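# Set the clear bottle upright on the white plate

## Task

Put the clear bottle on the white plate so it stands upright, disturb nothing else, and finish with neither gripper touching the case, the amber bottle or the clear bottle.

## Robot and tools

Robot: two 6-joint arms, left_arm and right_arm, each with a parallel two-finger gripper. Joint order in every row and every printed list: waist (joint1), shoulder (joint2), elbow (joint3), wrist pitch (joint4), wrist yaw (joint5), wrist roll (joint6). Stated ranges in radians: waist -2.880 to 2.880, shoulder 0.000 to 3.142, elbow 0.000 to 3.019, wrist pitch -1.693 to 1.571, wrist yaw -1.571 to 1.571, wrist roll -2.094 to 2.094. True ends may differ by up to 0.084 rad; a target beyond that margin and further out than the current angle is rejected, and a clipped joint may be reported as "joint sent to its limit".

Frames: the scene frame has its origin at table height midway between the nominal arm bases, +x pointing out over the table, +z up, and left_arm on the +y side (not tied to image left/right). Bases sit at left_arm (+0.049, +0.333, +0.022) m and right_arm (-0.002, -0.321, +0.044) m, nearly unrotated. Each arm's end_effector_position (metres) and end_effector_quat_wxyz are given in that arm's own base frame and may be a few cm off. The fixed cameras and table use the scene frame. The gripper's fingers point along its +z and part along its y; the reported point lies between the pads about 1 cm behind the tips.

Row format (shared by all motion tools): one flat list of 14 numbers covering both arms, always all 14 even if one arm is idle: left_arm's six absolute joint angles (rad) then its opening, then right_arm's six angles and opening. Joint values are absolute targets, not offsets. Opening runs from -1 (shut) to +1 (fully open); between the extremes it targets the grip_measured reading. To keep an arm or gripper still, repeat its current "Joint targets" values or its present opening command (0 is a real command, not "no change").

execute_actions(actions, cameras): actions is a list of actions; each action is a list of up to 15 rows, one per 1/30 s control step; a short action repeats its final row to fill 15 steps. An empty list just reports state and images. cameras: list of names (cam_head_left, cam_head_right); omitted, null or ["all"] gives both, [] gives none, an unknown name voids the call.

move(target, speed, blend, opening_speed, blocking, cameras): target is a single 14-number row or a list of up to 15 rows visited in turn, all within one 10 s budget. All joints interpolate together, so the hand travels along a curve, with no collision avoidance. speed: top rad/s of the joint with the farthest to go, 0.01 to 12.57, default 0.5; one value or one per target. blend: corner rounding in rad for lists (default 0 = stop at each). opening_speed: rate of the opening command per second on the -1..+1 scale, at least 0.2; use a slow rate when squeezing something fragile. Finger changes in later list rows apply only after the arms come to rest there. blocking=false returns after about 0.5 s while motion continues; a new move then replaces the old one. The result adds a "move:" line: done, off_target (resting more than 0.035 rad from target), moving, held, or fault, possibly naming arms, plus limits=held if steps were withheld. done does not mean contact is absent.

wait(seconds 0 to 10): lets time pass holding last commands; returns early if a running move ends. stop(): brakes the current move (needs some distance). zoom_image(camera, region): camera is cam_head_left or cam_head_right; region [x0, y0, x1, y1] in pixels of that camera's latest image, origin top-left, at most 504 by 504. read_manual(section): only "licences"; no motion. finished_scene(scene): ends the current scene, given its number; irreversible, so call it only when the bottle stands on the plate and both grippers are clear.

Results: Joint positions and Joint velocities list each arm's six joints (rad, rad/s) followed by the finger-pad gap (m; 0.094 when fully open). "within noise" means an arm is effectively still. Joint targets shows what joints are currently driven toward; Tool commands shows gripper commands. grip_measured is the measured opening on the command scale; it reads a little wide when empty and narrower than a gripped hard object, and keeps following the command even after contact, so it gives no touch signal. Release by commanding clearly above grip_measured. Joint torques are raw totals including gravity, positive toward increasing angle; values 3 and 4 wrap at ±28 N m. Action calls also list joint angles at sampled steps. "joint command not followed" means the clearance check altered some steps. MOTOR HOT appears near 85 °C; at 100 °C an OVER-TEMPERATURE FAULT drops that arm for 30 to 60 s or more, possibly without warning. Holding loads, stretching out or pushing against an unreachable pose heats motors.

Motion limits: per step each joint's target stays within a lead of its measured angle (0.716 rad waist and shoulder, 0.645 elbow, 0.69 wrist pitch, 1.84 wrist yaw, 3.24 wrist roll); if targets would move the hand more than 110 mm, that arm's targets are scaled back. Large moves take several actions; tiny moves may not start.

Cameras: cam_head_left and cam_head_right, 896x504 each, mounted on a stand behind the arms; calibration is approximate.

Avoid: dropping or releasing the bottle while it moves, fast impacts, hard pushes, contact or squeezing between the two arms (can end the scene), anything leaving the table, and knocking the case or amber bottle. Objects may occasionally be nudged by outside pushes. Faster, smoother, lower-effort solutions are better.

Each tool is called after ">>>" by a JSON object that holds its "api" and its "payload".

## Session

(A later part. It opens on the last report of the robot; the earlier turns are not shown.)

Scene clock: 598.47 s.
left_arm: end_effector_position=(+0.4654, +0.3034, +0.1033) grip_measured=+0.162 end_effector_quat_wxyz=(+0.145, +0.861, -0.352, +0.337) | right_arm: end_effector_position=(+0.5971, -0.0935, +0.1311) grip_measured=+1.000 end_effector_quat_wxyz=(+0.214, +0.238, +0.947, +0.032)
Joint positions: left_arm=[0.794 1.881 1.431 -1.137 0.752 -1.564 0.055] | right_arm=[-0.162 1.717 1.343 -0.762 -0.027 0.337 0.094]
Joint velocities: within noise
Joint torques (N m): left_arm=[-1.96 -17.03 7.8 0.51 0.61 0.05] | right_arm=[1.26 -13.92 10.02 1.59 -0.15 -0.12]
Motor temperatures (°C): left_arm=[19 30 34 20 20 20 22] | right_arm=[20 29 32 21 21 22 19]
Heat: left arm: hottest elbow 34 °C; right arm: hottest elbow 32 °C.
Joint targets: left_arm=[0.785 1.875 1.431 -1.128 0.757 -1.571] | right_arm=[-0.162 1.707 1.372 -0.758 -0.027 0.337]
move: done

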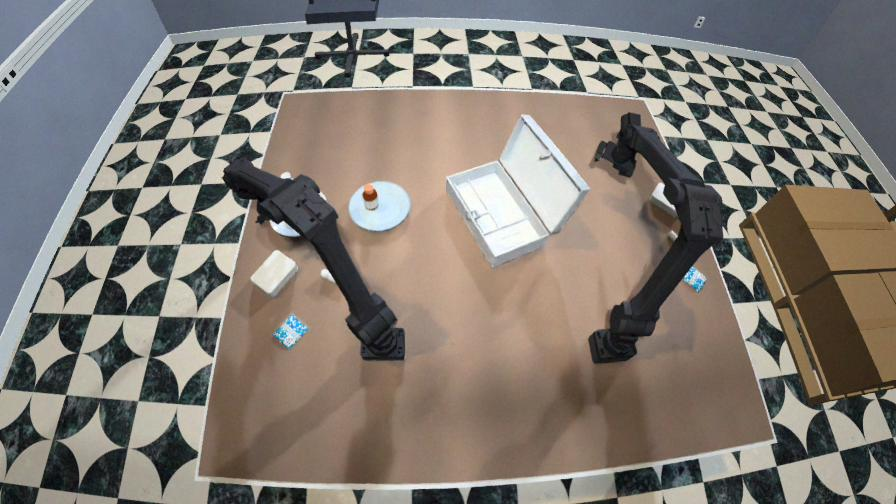

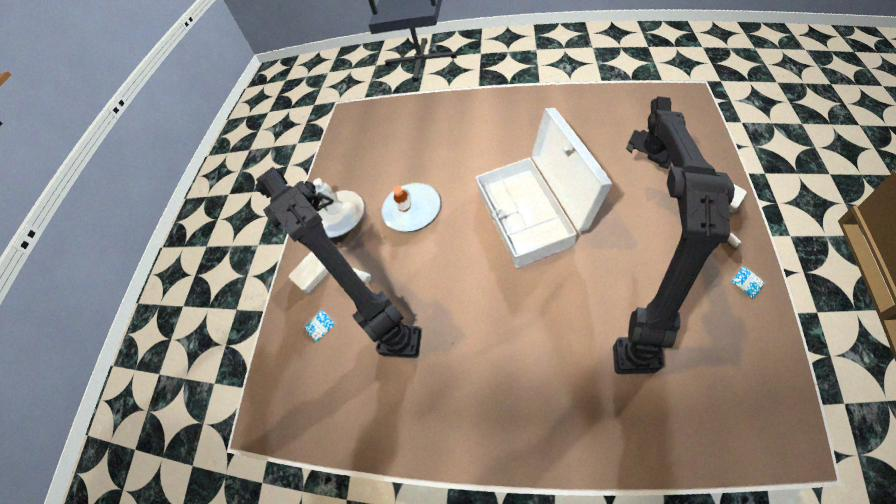

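>>> {"api": "move", "payload": {"target": [0.788,1.893,1.409,-1.074,0.757,-1.571,-0.5,-0.162,1.707,1.372,-0.758,-0.027,0.337,1.0], "speed": 0.08}}

>>> {"api": "zoom_image", "payload": {"camera": "cam_head_right", "region": [300, 160, 380, 240]}}

Scene clock: 617.57 s.
left_arm: end_effector_position=(+0.4673, +0.3052, +0.0896) grip_measured=+0.162 end_effector_quat_wxyz=(+0.136, +0.859, -0.356, +0.341) | right_arm: end_effector_position=(+0.5971, -0.0935, +0.1311) grip_measured=+1.000 end_effector_quat_wxyz=(+0.214, +0.238, +0.947, +0.032)
Joint positions: left_arm=[0.794 1.893 1.41 -1.084 0.752 -1.564 0.055] | right_arm=[-0.162 1.717 1.343 -0.762 -0.027 0.337 0.094]
Joint velocities: within noise
Joint torques (N m): left_arm=[-1.79 -16.5 7.49 0.58 0.65 0.06] | right_arm=[1.44 -13.74 9.78 1.57 -0.12 -0.09]
Motor temperatures (°C): left_arm=[19 29 32 20 20 20 22] | right_arm=[20 29 32 21 21 22 19]
Heat: left arm: hottest elbow 32 °C; right arm: hottest elbow 32 °C.
Joint targets: left_arm=[0.788 1.893 1.409 -1.074 0.757 -1.571] | right_arm=[-0.162 1.707 1.372 -0.758 -0.027 0.337]
move: done

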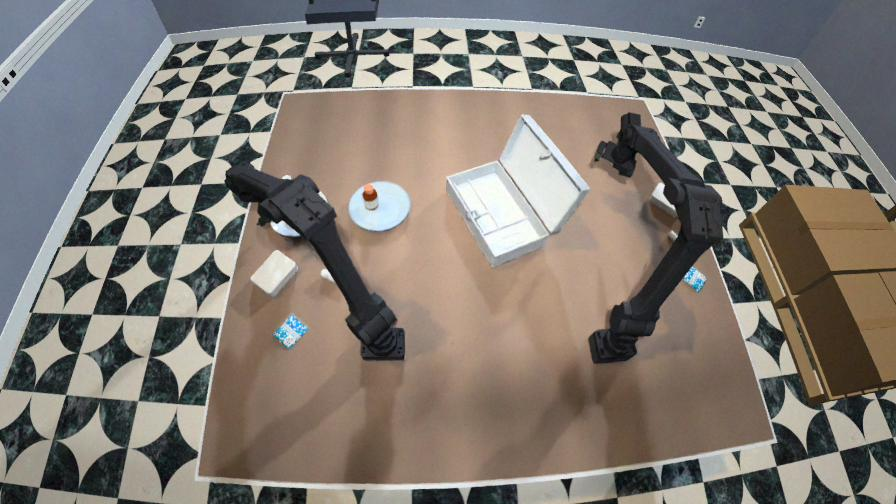

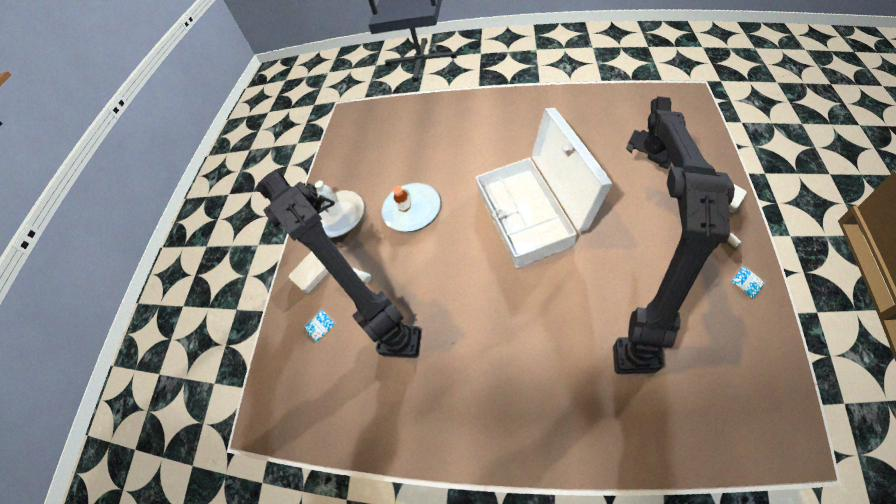

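Scaled by 6.300.

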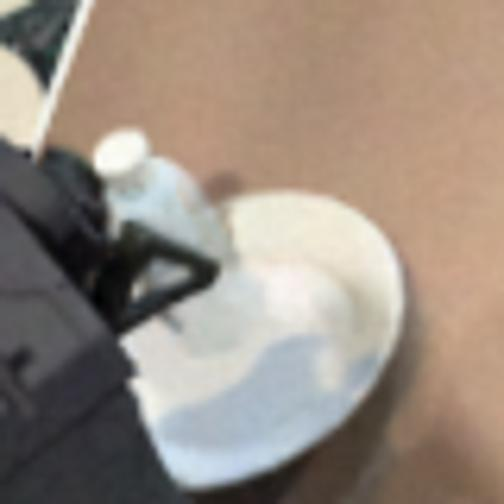

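>>> {"api": "move", "payload": {"target": [0.788,1.905,1.398,-1.053,0.757,-1.571,-0.5,-0.162,1.707,1.372,-0.758,-0.027,0.337,1.0], "speed": 0.05, "cameras": []}}

>>> {"api": "move", "payload": {"target": [0.788,1.911,1.392,-1.042,0.757,-1.571,-0.5,-0.162,1.707,1.372,-0.758,-0.027,0.337,1.0], "speed": 0.05}}

>>> {"api": "zoom_image", "payload": {"camera": "cam_head_right", "region": [300, 160, 380, 240]}}

Scene clock: 637.17 s.
left_arm: end_effector_position=(+0.4669, +0.3049, +0.0791) grip_measured=+0.162 end_effector_quat_wxyz=(+0.137, +0.860, -0.355, +0.340) | right_arm: end_effector_position=(+0.5971, -0.0935, +0.1311) grip_measured=+1.000 end_effector_quat_wxyz=(+0.214, +0.238, +0.947, +0.032)
Joint positions: left_arm=[0.794 1.906 1.399 -1.062 0.752 -1.564 0.055] | right_arm=[-0.162 1.717 1.343 -0.762 -0.027 0.337 0.094]
Joint velocities: within noise
Joint torques (N m): left_arm=[-1.85 -17.32 7.53 0.61 0.65 0.04] | right_arm=[1.14 -13.92 9.96 1.29 -0.14 -0.08]
Motor temperatures (°C): left_arm=[19 29 30 20 20 20 22] | right_arm=[20 29 32 21 21 22 19]
Heat: left arm: hottest elbow 30 °C; right arm: hottest elbow 32 °C.
Joint targets: left_arm=[0.788 1.905 1.398 -1.053 0.757 -1.571] | right_arm=[-0.162 1.707 1.372 -0.758 -0.027 0.337]
move: done
No camera images: "cameras" was empty.

Scene clock: 638.13 s.
left_arm: end_effector_position=(+0.4668, +0.3047, +0.0750) grip_measured=+0.162 end_effector_quat_wxyz=(+0.137, +0.860, -0.356, +0.341) | right_arm: end_effector_position=(+0.5971, -0.0935, +0.1311) grip_measured=+1.000 end_effector_quat_wxyz=(+0.214, +0.238, +0.947, +0.032)
Joint positions: left_arm=[0.794 1.91 1.393 -1.051 0.752 -1.564 0.055] | right_arm=[-0.162 1.717 1.343 -0.762 -0.027 0.337 0.094]
Joint velocities: within noise
Joint torques (N m): left_arm=[-1.67 -17.14 7.51 0.62 0.64 0.04] | right_arm=[2.14 -12.81 9.87 1.65 -0.22 -0.07]
Motor temperatures (°C): left_arm=[19 29 30 20 20 20 22] | right_arm=[20 29 32 21 21 22 19]
Heat: left arm: hottest elbow 30 °C; right arm: hottest elbow 32 °C.
Joint targets: left_arm=[0.788 1.911 1.392 -1.042 0.757 -1.571] | right_arm=[-0.162 1.707 1.372 -0.758 -0.027 0.337]
move: done

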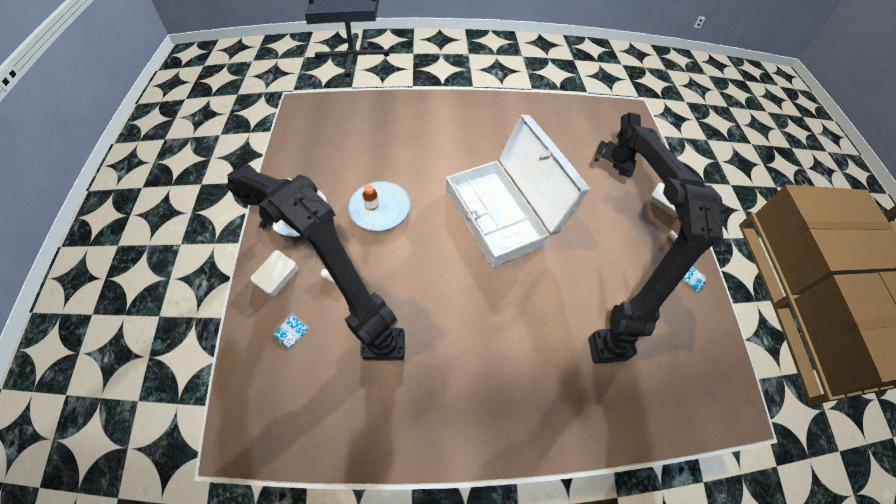

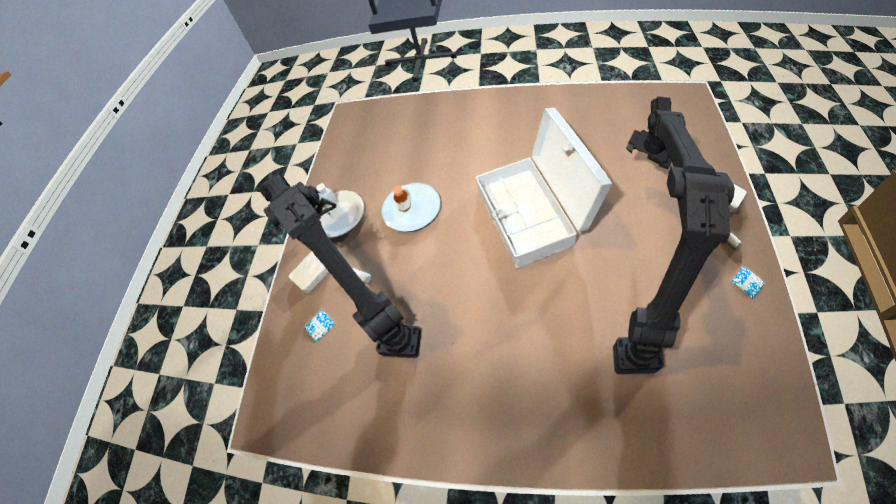

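Scaled by 6.300.

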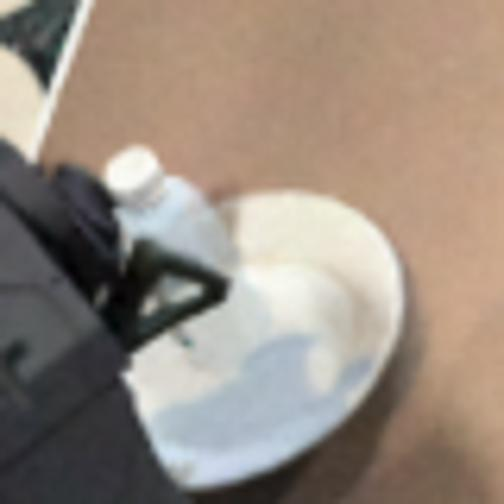

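>>> {"api": "move", "payload": {"target": [0.788,1.916,1.387,-1.033,0.757,-1.571,-0.5,-0.162,1.707,1.372,-0.758,-0.027,0.337,1.0], "speed": 0.05, "cameras": []}}

>>> {"api": "move", "payload": {"target": [0.788,1.921,1.382,-1.024,0.757,-1.571,-0.5,-0.162,1.707,1.372,-0.758,-0.027,0.337,1.0], "speed": 0.05}}

>>> {"api": "zoom_image", "payload": {"camera": "cam_head_right", "region": [300, 160, 380, 240]}}

Scene clock: 651.63 s.
left_arm: end_effector_position=(+0.4665, +0.3044, +0.0710) grip_measured=+0.162 end_effector_quat_wxyz=(+0.137, +0.860, -0.356, +0.341) | right_arm: end_effector_position=(+0.5971, -0.0935, +0.1311) grip_measured=+1.000 end_effector_quat_wxyz=(+0.214, +0.238, +0.947, +0.032)
Joint positions: left_arm=[0.794 1.915 1.388 -1.042 0.752 -1.564 0.055] | right_arm=[-0.162 1.717 1.343 -0.762 -0.027 0.337 0.094]
Joint velocities: within noise
Joint torques (N m): left_arm=[-1.85 -16.73 7.24 0.5 0.63 0.07] | right_arm=[1.49 -13.8 10.11 1.46 -0.11 -0.11]
Motor temperatures (°C): left_arm=[19 30 29 20 20 20 22] | right_arm=[20 29 32 21 21 22 19]
Heat: left arm: hottest shoulder 30 °C; right arm: hottest elbow 32 °C.
Joint targets: left_arm=[0.788 1.916 1.387 -1.033 0.757 -1.571] | right_arm=[-0.162 1.707 1.372 -0.758 -0.027 0.337]
move: done
No camera images: "cameras" was empty.

Scene clock: 652.40 s.
left_arm: end_effector_position=(+0.4675, +0.3054, +0.0686) grip_measured=+0.162 end_effector_quat_wxyz=(+0.135, +0.859, -0.356, +0.341) | right_arm: end_effector_position=(+0.5971, -0.0935, +0.1311) grip_measured=+1.000 end_effector_quat_wxyz=(+0.214, +0.238, +0.947, +0.032)
Joint positions: left_arm=[0.794 1.92 1.388 -1.034 0.752 -1.564 0.055] | right_arm=[-0.162 1.717 1.343 -0.762 -0.027 0.337 0.094]
Joint velocities: within noise
Joint torques (N m): left_arm=[-2.26 -16.67 6.98 0.55 0.67 0.05] | right_arm=[1.03 -13.98 9.91 1.52 -0.15 -0.07]
Motor temperatures (°C): left_arm=[19 30 29 20 20 20 22] | right_arm=[20 29 32 21 21 22 19]
Heat: left arm: hottest shoulder 30 °C; right arm: hottest elbow 32 °C.
Joint targets: left_arm=[0.788 1.921 1.382 -1.024 0.757 -1.571] | right_arm=[-0.162 1.707 1.372 -0.758 -0.027 0.337]
move: done

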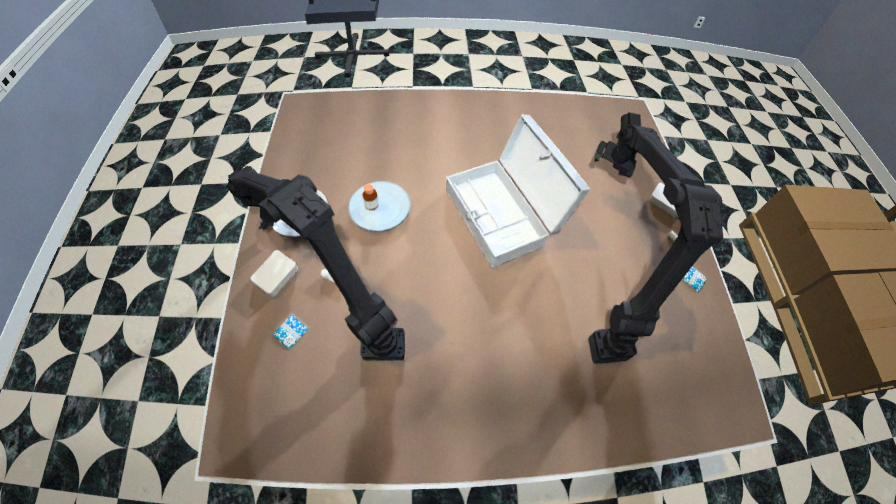

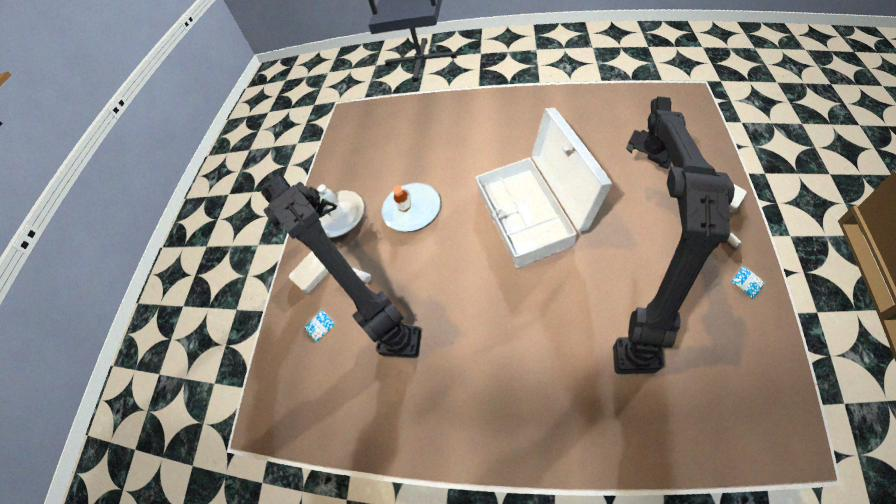

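Scaled by 6.300.

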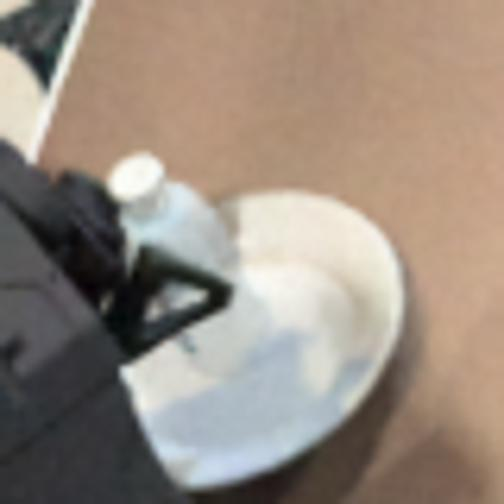

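>>> {"api": "move", "payload": {"target": [0.788,1.926,1.377,-1.015,0.757,-1.571,-0.5,-0.162,1.707,1.372,-0.758,-0.027,0.337,1.0], "speed": 0.05}}

>>> {"api": "zoom_image", "payload": {"camera": "cam_head_right", "region": [310, 170, 370, 230]}}

Scene clock: 660.67 s.
left_arm: end_effector_position=(+0.4660, +0.3040, +0.0632) grip_measured=+0.162 end_effector_quat_wxyz=(+0.137, +0.860, -0.355, +0.340) | right_arm: end_effector_position=(+0.5971, -0.0935, +0.1311) grip_measured=+1.000 end_effector_quat_wxyz=(+0.214, +0.238, +0.947, +0.032)
Joint positions: left_arm=[0.794 1.924 1.379 -1.025 0.752 -1.564 0.055] | right_arm=[-0.162 1.717 1.343 -0.762 -0.027 0.337 0.094]
Joint velocities: within noise
Joint torques (N m): left_arm=[-2.14 -16.73 7.28 0.55 0.62 0.08] | right_arm=[0.85 -13.68 9.77 1.65 -0.1 -0.07]
Motor temperatures (°C): left_arm=[19 30 29 20 20 20 22] | right_arm=[20 29 32 21 21 22 19]
Heat: left arm: hottest shoulder 30 °C; right arm: hottest elbow 32 °C.
Joint targets: left_arm=[0.788 1.926 1.377 -1.015 0.757 -1.571] | right_arm=[-0.162 1.707 1.372 -0.758 -0.027 0.337]
move: done

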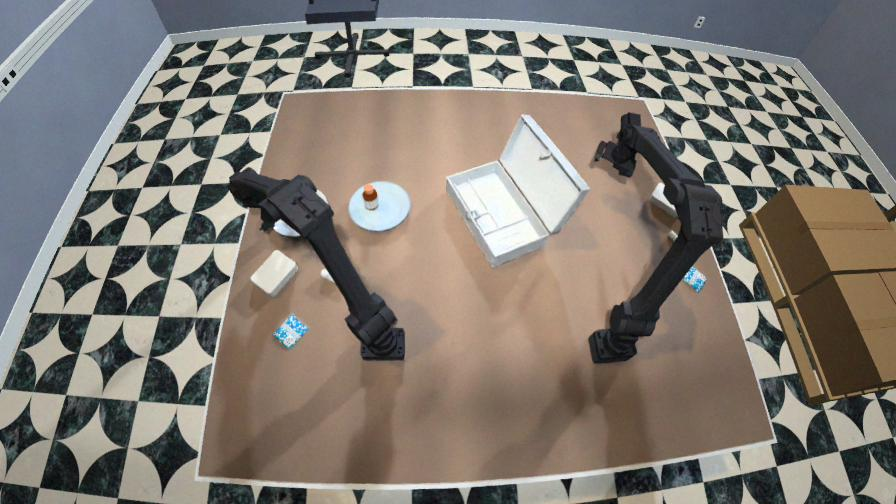

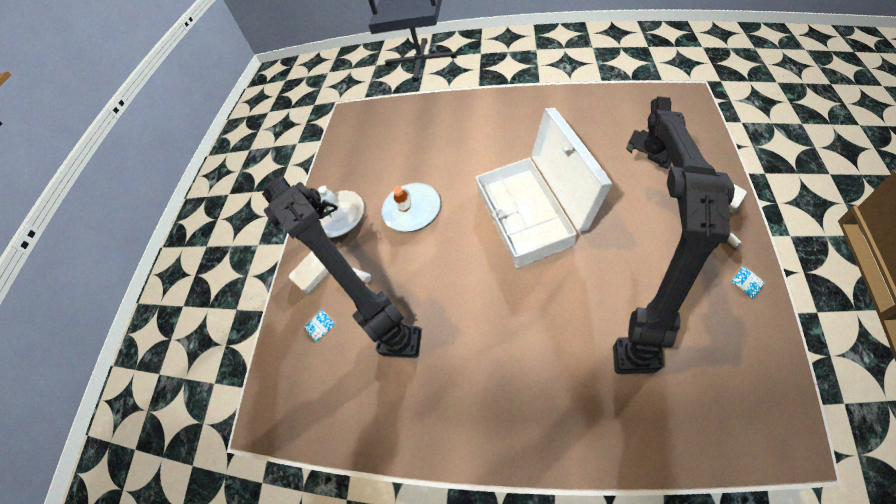

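Scaled by 8.400.

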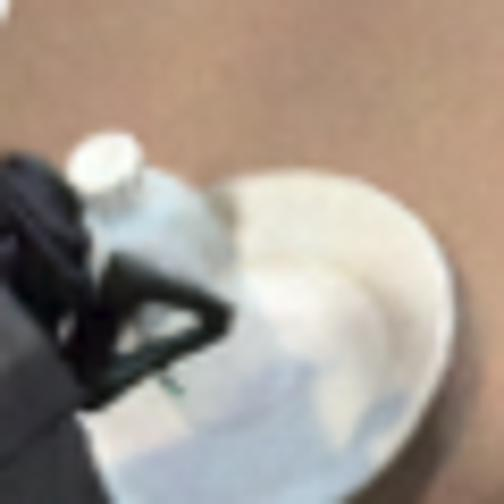

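>>> {"api": "move", "payload": {"target": [0.788,1.930,1.373,-1.008,0.757,-1.571,-0.5,-0.162,1.707,1.372,-0.758,-0.027,0.337,1.0], "speed": 0.05, "cameras": []}}

>>> {"api": "move", "payload": {"target": [0.788,1.934,1.369,-1.001,0.757,-1.571,-0.5,-0.162,1.707,1.372,-0.758,-0.027,0.337,1.0], "speed": 0.05}}

>>> {"api": "zoom_image", "payload": {"camera": "cam_head_right", "region": [310, 170, 370, 230]}}

Scene clock: 675.80 s.
left_arm: end_effector_position=(+0.4667, +0.3046, +0.0609) grip_measured=+0.162 end_effector_quat_wxyz=(+0.136, +0.859, -0.356, +0.341) | right_arm: end_effector_position=(+0.5971, -0.0935, +0.1311) grip_measured=+1.000 end_effector_quat_wxyz=(+0.214, +0.238, +0.947, +0.032)
Joint positions: left_arm=[0.794 1.928 1.379 -1.018 0.752 -1.564 0.055] | right_arm=[-0.162 1.717 1.343 -0.762 -0.027 0.337 0.094]
Joint velocities: within noise
Joint torques (N m): left_arm=[-2.08 -16.62 6.97 0.65 0.64 0.05] | right_arm=[1.49 -13.33 10.1 1.36 -0.08 -0.11]
Motor temperatures (°C): left_arm=[19 31 29 20 20 20 22] | right_arm=[20 29 32 21 21 22 19]
Heat: left arm: hottest shoulder 31 °C; right arm: hottest elbow 32 °C.
Joint targets: left_arm=[0.788 1.930 1.373 -1.008 0.757 -1.571] | right_arm=[-0.162 1.707 1.372 -0.758 -0.027 0.337]
move: done
No camera images: "cameras" was empty.

Scene clock: 676.53 s.
left_arm: end_effector_position=(+0.4653, +0.3033, +0.0563) grip_measured=+0.162 end_effector_quat_wxyz=(+0.138, +0.860, -0.355, +0.340) | right_arm: end_effector_position=(+0.5971, -0.0935, +0.1311) grip_measured=+1.000 end_effector_quat_wxyz=(+0.214, +0.238, +0.947, +0.032)
Joint positions: left_arm=[0.794 1.932 1.371 -1.011 0.752 -1.564 0.055] | right_arm=[-0.162 1.717 1.343 -0.762 -0.027 0.337 0.094]
Joint velocities: within noise
Joint torques (N m): left_arm=[-2.02 -16.44 7.27 0.53 0.6 0.01] | right_arm=[2.2 -13.22 9.74 1.83 -0.12 -0.03]
Motor temperatures (°C): left_arm=[19 31 29 20 20 20 22] | right_arm=[20 29 32 21 21 22 19]
Heat: left arm: hottest shoulder 31 °C; right arm: hottest elbow 32 °C.
Joint targets: left_arm=[0.788 1.934 1.369 -1.001 0.757 -1.571] | right_arm=[-0.162 1.707 1.372 -0.758 -0.027 0.337]
move: done

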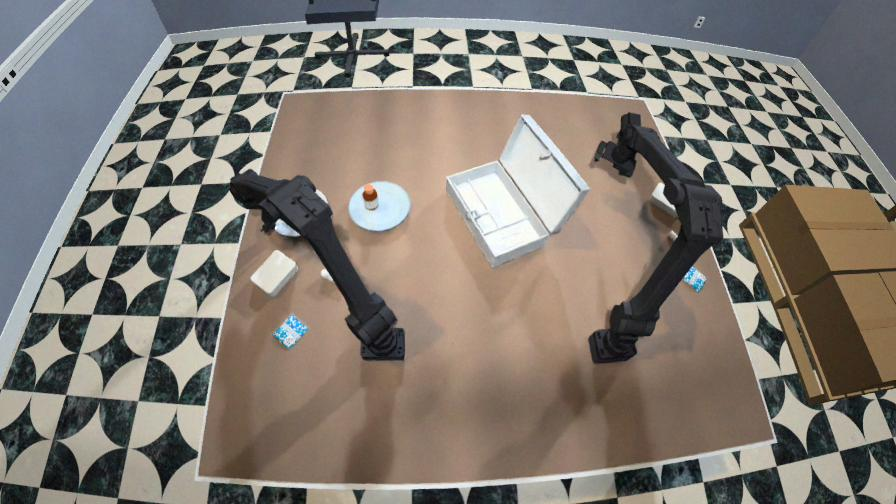

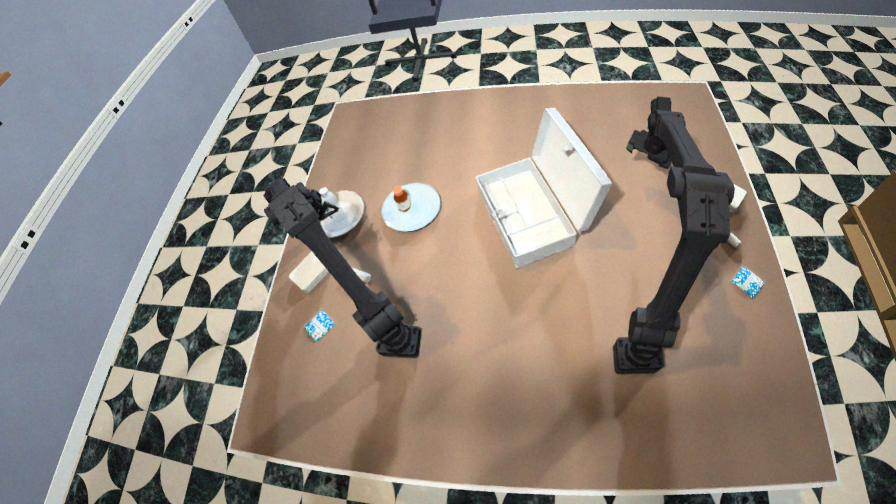

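Scaled by 8.400.

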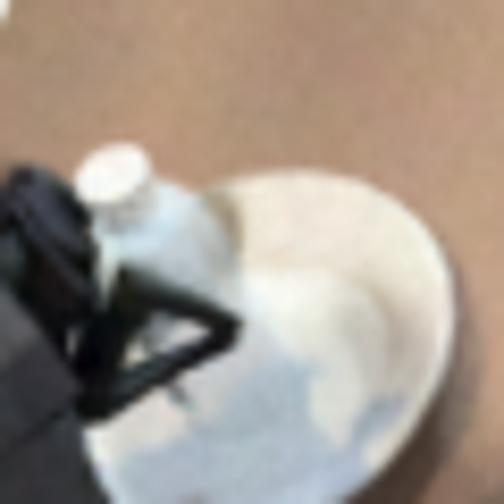

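>>> {"api": "move", "payload": {"target": [0.788,1.938,1.365,-0.994,0.757,-1.571,-0.5,-0.162,1.707,1.372,-0.758,-0.027,0.337,1.0], "speed": 0.05, "cameras": []}}

>>> {"api": "move", "payload": {"target": [0.788,1.942,1.361,-0.987,0.757,-1.571,-0.5,-0.162,1.707,1.372,-0.758,-0.027,0.337,1.0], "speed": 0.05}}

>>> {"api": "zoom_image", "payload": {"camera": "cam_head_right", "region": [310, 170, 370, 230]}}

>>> {"api": "zoom_image", "payload": {"camera": "cam_head_left", "region": [240, 150, 340, 250]}}

Scene clock: 693.13 s.
left_arm: end_effector_position=(+0.4661, +0.3040, +0.0543) grip_measured=+0.162 end_effector_quat_wxyz=(+0.137, +0.860, -0.356, +0.341) | right_arm: end_effector_position=(+0.5971, -0.0935, +0.1311) grip_measured=+1.000 end_effector_quat_wxyz=(+0.214, +0.238, +0.947, +0.032)
Joint positions: left_arm=[0.794 1.936 1.371 -1.004 0.752 -1.564 0.055] | right_arm=[-0.162 1.717 1.343 -0.762 -0.027 0.337 0.094]
Joint velocities: within noise
Joint torques (N m): left_arm=[-2.08 -16.79 6.89 0.61 0.64 0.03] | right_arm=[1.9 -13.27 9.87 1.52 -0.13 -0.08]
Motor temperatures (°C): left_arm=[19 30 28 20 20 20 22] | right_arm=[20 29 32 21 21 22 19]
Heat: left arm: hottest shoulder 30 °C; right arm: hottest elbow 32 °C.
Joint targets: left_arm=[0.788 1.938 1.365 -0.994 0.757 -1.571] | right_arm=[-0.162 1.707 1.372 -0.758 -0.027 0.337]
move: done
No camera images: "cameras" was empty.

Scene clock: 693.83 s.
left_arm: end_effector_position=(+0.4653, +0.3032, +0.0520) grip_measured=+0.162 end_effector_quat_wxyz=(+0.137, +0.860, -0.356, +0.340) | right_arm: end_effector_position=(+0.5971, -0.0935, +0.1311) grip_measured=+1.000 end_effector_quat_wxyz=(+0.214, +0.238, +0.947, +0.032)
Joint positions: left_arm=[0.794 1.937 1.365 -0.998 0.752 -1.564 0.055] | right_arm=[-0.162 1.717 1.343 -0.762 -0.027 0.337 0.094]
Joint velocities: within noise
Joint torques (N m): left_arm=[-1.9 -16.62 7.01 0.44 0.6 0.06] | right_arm=[0.62 -13.51 9.85 1.68 -0.15 -0.08]
Motor temperatures (°C): left_arm=[19 30 28 20 20 20 22] | right_arm=[20 29 32 21 21 22 19]
Heat: left arm: hottest shoulder 30 °C; right arm: hottest elbow 32 °C.
Joint targets: left_arm=[0.788 1.942 1.361 -0.987 0.757 -1.571] | right_arm=[-0.162 1.707 1.372 -0.758 -0.027 0.337]
move: done

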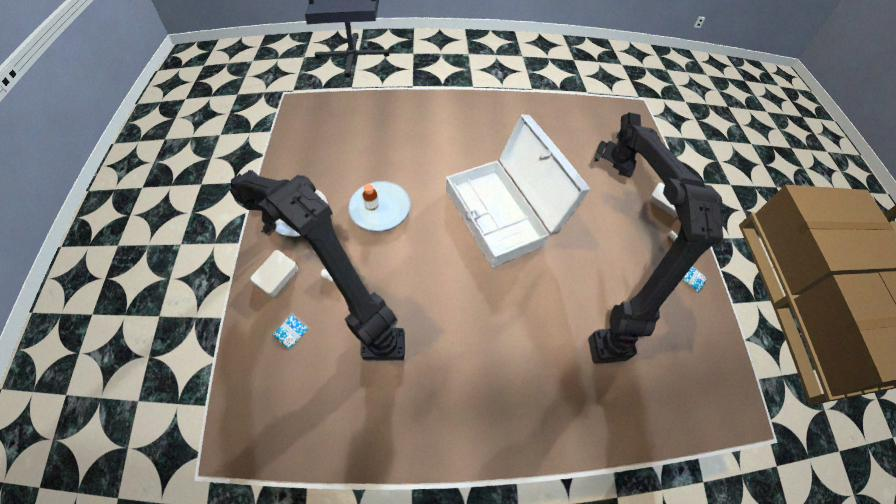

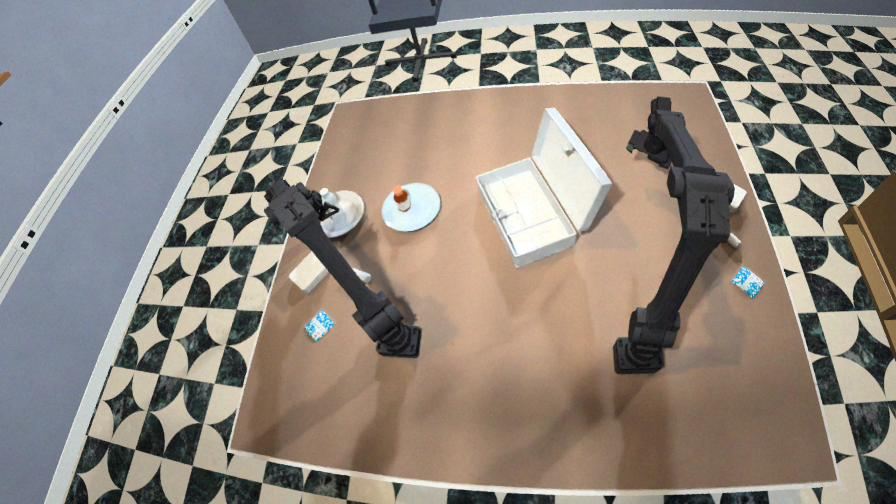

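Scaled by 8.400.

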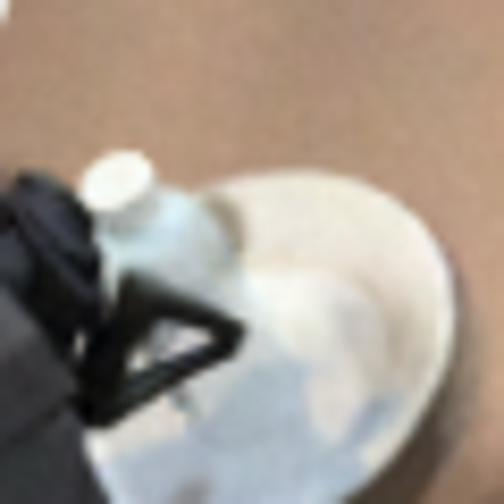

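Scaled by 5.040.

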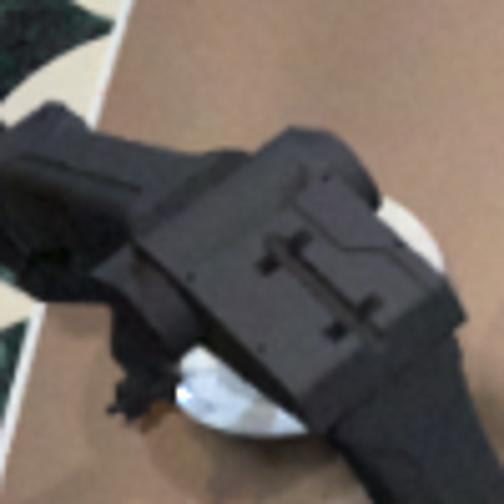

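>>> {"api": "move", "payload": {"target": [0.788,1.947,1.357,-0.979,0.757,-1.571,-0.5,-0.162,1.707,1.372,-0.758,-0.027,0.337,1.0], "speed": 0.05, "cameras": []}}

>>> {"api": "move", "payload": {"target": [0.788,1.951,1.353,-0.972,0.757,-1.571,-0.5,-0.162,1.707,1.372,-0.758,-0.027,0.337,1.0], "speed": 0.05}}

>>> {"api": "zoom_image", "payload": {"camera": "cam_head_right", "region": [310, 170, 370, 230]}}

Scene clock: 708.33 s.
left_arm: end_effector_position=(+0.4663, +0.3042, +0.0518) grip_measured=+0.162 end_effector_quat_wxyz=(+0.134, +0.859, -0.357, +0.342) | right_arm: end_effector_position=(+0.5971, -0.0935, +0.1311) grip_measured=+1.000 end_effector_quat_wxyz=(+0.214, +0.238, +0.947, +0.032)
Joint positions: left_arm=[0.794 1.937 1.365 -0.99 0.752 -1.564 0.055] | right_arm=[-0.162 1.717 1.343 -0.762 -0.027 0.337 0.094]
Joint velocities: within noise
Joint torques (N m): left_arm=[-2.02 -15.91 6.64 0.57 0.66 0.06] | right_arm=[1.26 -13.39 9.88 1.85 -0.09 -0.05]
Motor temperatures (°C): left_arm=[19 30 27 20 20 20 22] | right_arm=[20 29 33 21 21 22 19]
Heat: left arm: hottest shoulder 30 °C; right arm: hottest elbow 33 °C.
Joint targets: left_arm=[0.788 1.947 1.357 -0.979 0.757 -1.571] | right_arm=[-0.162 1.707 1.372 -0.758 -0.027 0.337]
move: done
No camera images: "cameras" was empty.

Scene clock: 709.03 s.
left_arm: end_effector_position=(+0.4666, +0.3040, +0.0513) grip_measured=+0.162 end_effector_quat_wxyz=(+0.134, +0.859, -0.356, +0.343) | right_arm: end_effector_position=(+0.5971, -0.0935, +0.1311) grip_measured=+1.000 end_effector_quat_wxyz=(+0.214, +0.238, +0.947, +0.032)
Joint positions: left_arm=[0.794 1.937 1.363 -0.985 0.755 -1.566 0.055] | right_arm=[-0.162 1.717 1.343 -0.762 -0.027 0.337 0.094]
Joint velocities: within noise
Joint torques (N m): left_arm=[-1.73 -15.79 6.46 0.66 0.55 0.07] | right_arm=[1.14 -13.92 10.13 1.63 -0.11 -0.05]
Motor temperatures (°C): left_arm=[19 30 27 20 20 20 22] | right_arm=[20 29 33 21 21 22 19]
Heat: left arm: hottest shoulder 30 °C; right arm: hottest elbow 33 °C.
Joint targets: left_arm=[0.788 1.951 1.353 -0.972 0.757 -1.571] | right_arm=[-0.162 1.707 1.372 -0.758 -0.027 0.337]
move: done

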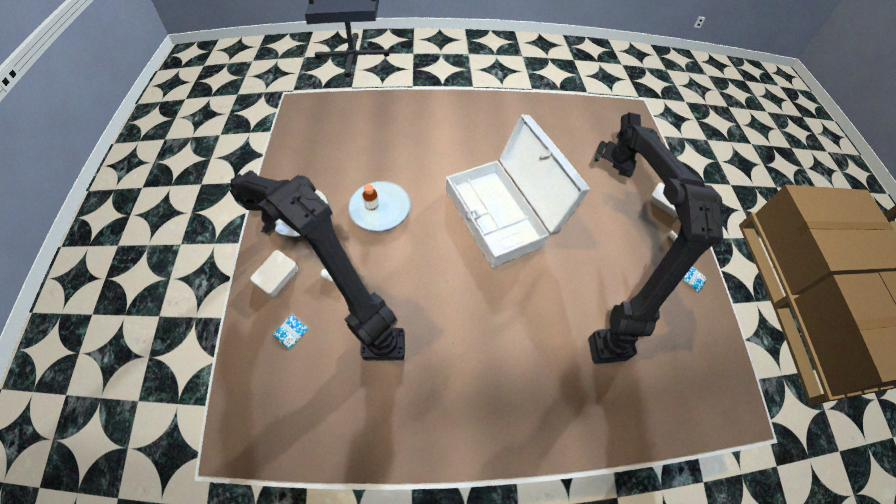

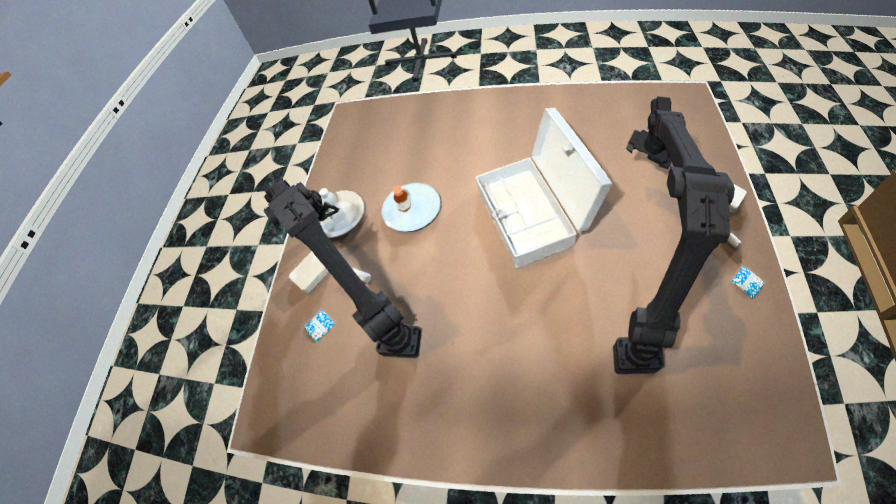

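Scaled by 8.400.

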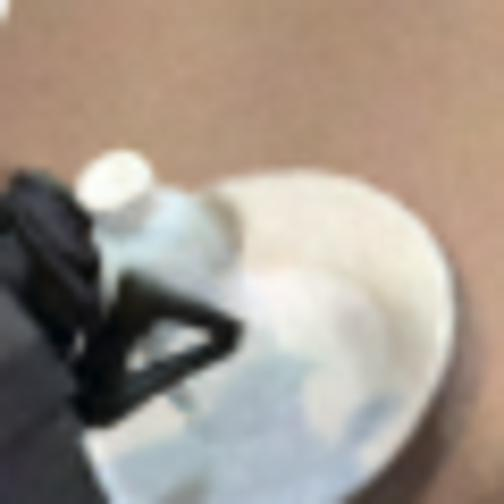

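>>> {"api": "move", "payload": {"target": [0.788,1.940,1.362,-0.978,0.757,-1.571,0.7,-0.162,1.707,1.372,-0.758,-0.027,0.337,1.0], "opening_speed": 0.4}}

>>> {"api": "zoom_image", "payload": {"camera": "cam_head_right", "region": [310, 170, 370, 230]}}

Scene clock: 728.03 s.
left_arm: end_effector_position=(+0.4665, +0.3038, +0.0513) grip_measured=+0.697 end_effector_quat_wxyz=(+0.134, +0.859, -0.356, +0.343) | right_arm: end_effector_position=(+0.5971, -0.0935, +0.1311) grip_measured=+1.000 end_effector_quat_wxyz=(+0.214, +0.238, +0.947, +0.032)
Joint positions: left_arm=[0.794 1.937 1.362 -0.985 0.755 -1.566 0.08] | right_arm=[-0.162 1.717 1.343 -0.762 -0.027 0.337 0.094]
Joint velocities: within noise
Joint torques (N m): left_arm=[-1.96 -16.67 7.25 0.4 0.51 0.06] | right_arm=[0.62 -13.86 10.03 1.59 -0.16 -0.09]
Motor temperatures (°C): left_arm=[19 30 27 20 20 20 22] | right_arm=[20 29 33 21 21 22 19]
Heat: left arm: hottest shoulder 30 °C; right arm: hottest elbow 33 °C.
Joint targets: left_arm=[0.788 1.940 1.362 -0.978 0.757 -1.571] | right_arm=[-0.162 1.707 1.372 -0.758 -0.027 0.337]
move: done

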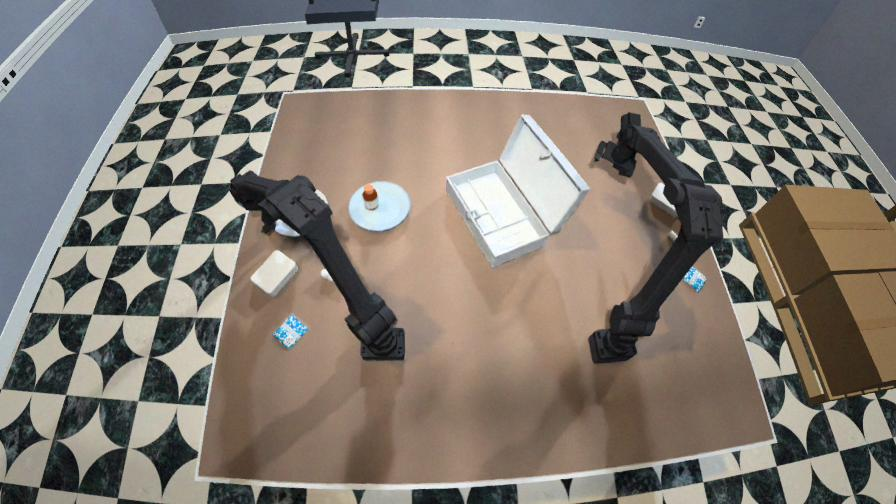

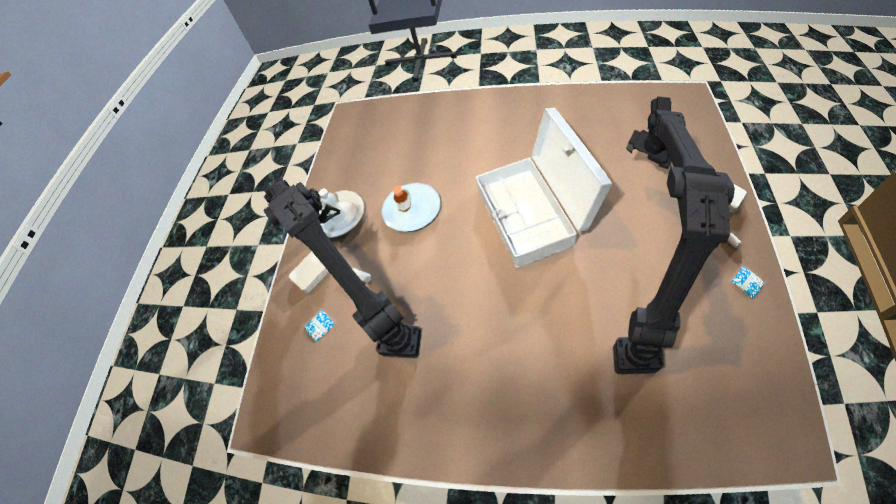

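Scaled by 8.400.

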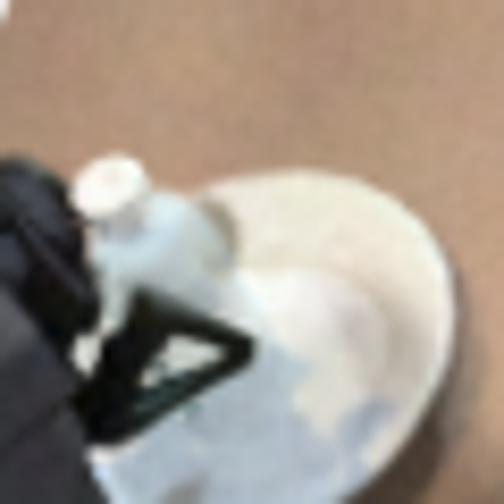

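>>> {"api": "move", "payload": {"target": [0.794,1.915,1.415,-1.058,0.757,-1.571,1.0,-0.162,1.707,1.372,-0.758,-0.027,0.337,1.0], "speed": 0.06, "cameras": ["cam_head_right"]}}

>>> {"api": "zoom_image", "payload": {"camera": "cam_head_right", "region": [310, 170, 370, 230]}}

Scene clock: 753.57 s.
left_arm: end_effector_position=(+0.4574, +0.2945, +0.0516) grip_measured=+0.997 end_effector_quat_wxyz=(+0.162, +0.863, -0.345, +0.332) | right_arm: end_effector_position=(+0.5971, -0.0935, +0.1311) grip_measured=+1.000 end_effector_quat_wxyz=(+0.214, +0.238, +0.947, +0.032)
Joint positions: left_arm=[0.794 1.937 1.362 -1.05 0.755 -1.566 0.094] | right_arm=[-0.162 1.717 1.343 -0.762 -0.027 0.337 0.094]
Joint velocities: within noise
Joint torques (N m): left_arm=[-1.44 -18.37 11.66 -0.05 0.5 0.07] | right_arm=[0.62 -13.45 9.77 1.87 -0.17 -0.09]
Motor temperatures (°C): left_arm=[19 31 28 20 20 20 21] | right_arm=[20 29 33 21 21 22 19]
Heat: left arm: hottest shoulder 31 °C; right arm: hottest elbow 33 °C.
Joint targets: left_arm=[0.794 1.915 1.415 -1.058 0.757 -1.571] | right_arm=[-0.162 1.707 1.372 -0.758 -0.027 0.337]
move: off_target (left_arm); left_arm: the elbow is farthest, 0.053 rad from its target
Images, in order (width x height): cam_head_right 896x504.

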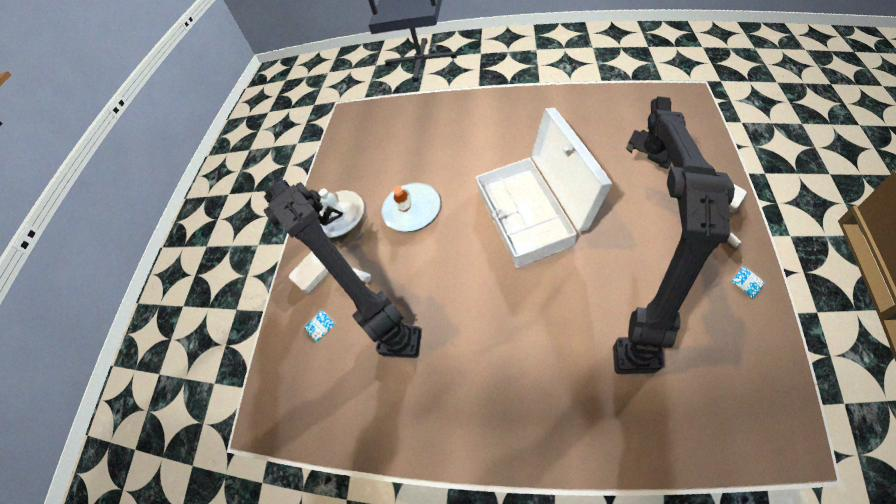

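Scaled by 8.400.

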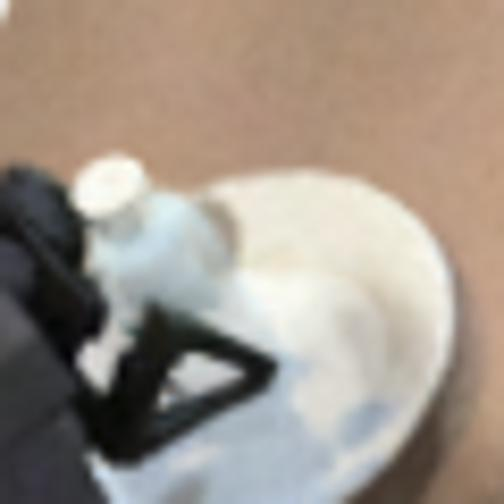

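>>> {"api": "move", "payload": {"target": [0.794,1.890,1.460,-1.045,0.757,-1.571,1.0,-0.162,1.707,1.372,-0.758,-0.027,0.337,1.0], "speed": 0.06, "cameras": ["cam_head_right"]}}

>>> {"api": "zoom_image", "payload": {"camera": "cam_head_right", "region": [310, 170, 370, 230]}}

Scene clock: 766.43 s.
left_arm: end_effector_position=(+0.4704, +0.3078, +0.0754) grip_measured=+0.997 end_effector_quat_wxyz=(+0.135, +0.859, -0.355, +0.343) | right_arm: end_effector_position=(+0.5971, -0.0935, +0.1311) grip_measured=+1.000 end_effector_quat_wxyz=(+0.214, +0.238, +0.947, +0.032)
Joint positions: left_arm=[0.794 1.919 1.406 -1.05 0.755 -1.566 0.094] | right_arm=[-0.162 1.717 1.343 -0.762 -0.027 0.337 0.094]
Joint velocities: within noise
Joint torques (N m): left_arm=[-1.44 -19.08 12.03 0.49 0.53 0.08] | right_arm=[1.73 -13.22 9.55 1.87 -0.12 -0.11]
Motor temperatures (°C): left_arm=[19 31 29 20 20 20 21] | right_arm=[20 29 33 21 21 22 19]
Heat: left arm: hottest shoulder 31 °C; right arm: hottest elbow 33 °C.
Joint targets: left_arm=[0.794 1.890 1.460 -1.045 0.757 -1.571] | right_arm=[-0.162 1.707 1.372 -0.758 -0.027 0.337]
move: off_target (left_arm); left_arm: the elbow is farthest, 0.054 rad from its target
Images, in order (width x height): cam_head_right 896x504.

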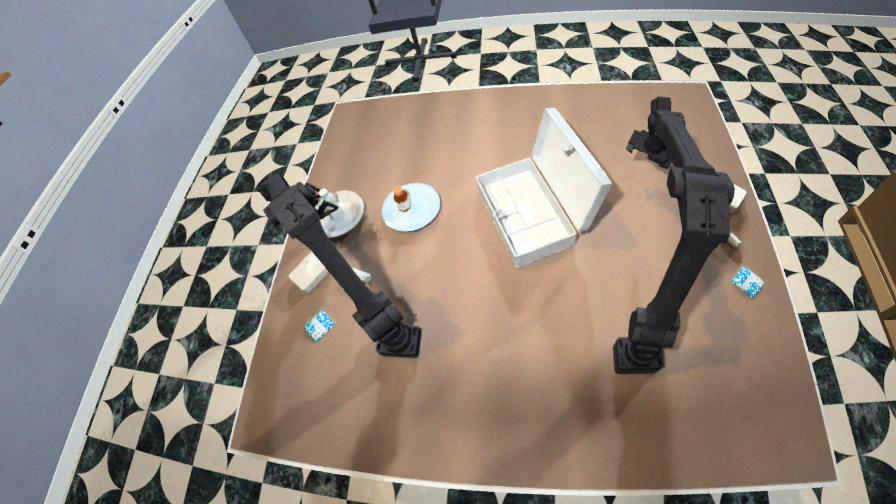

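Scaled by 8.400.

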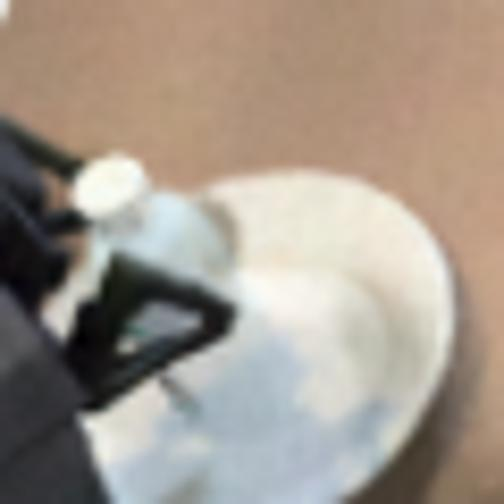

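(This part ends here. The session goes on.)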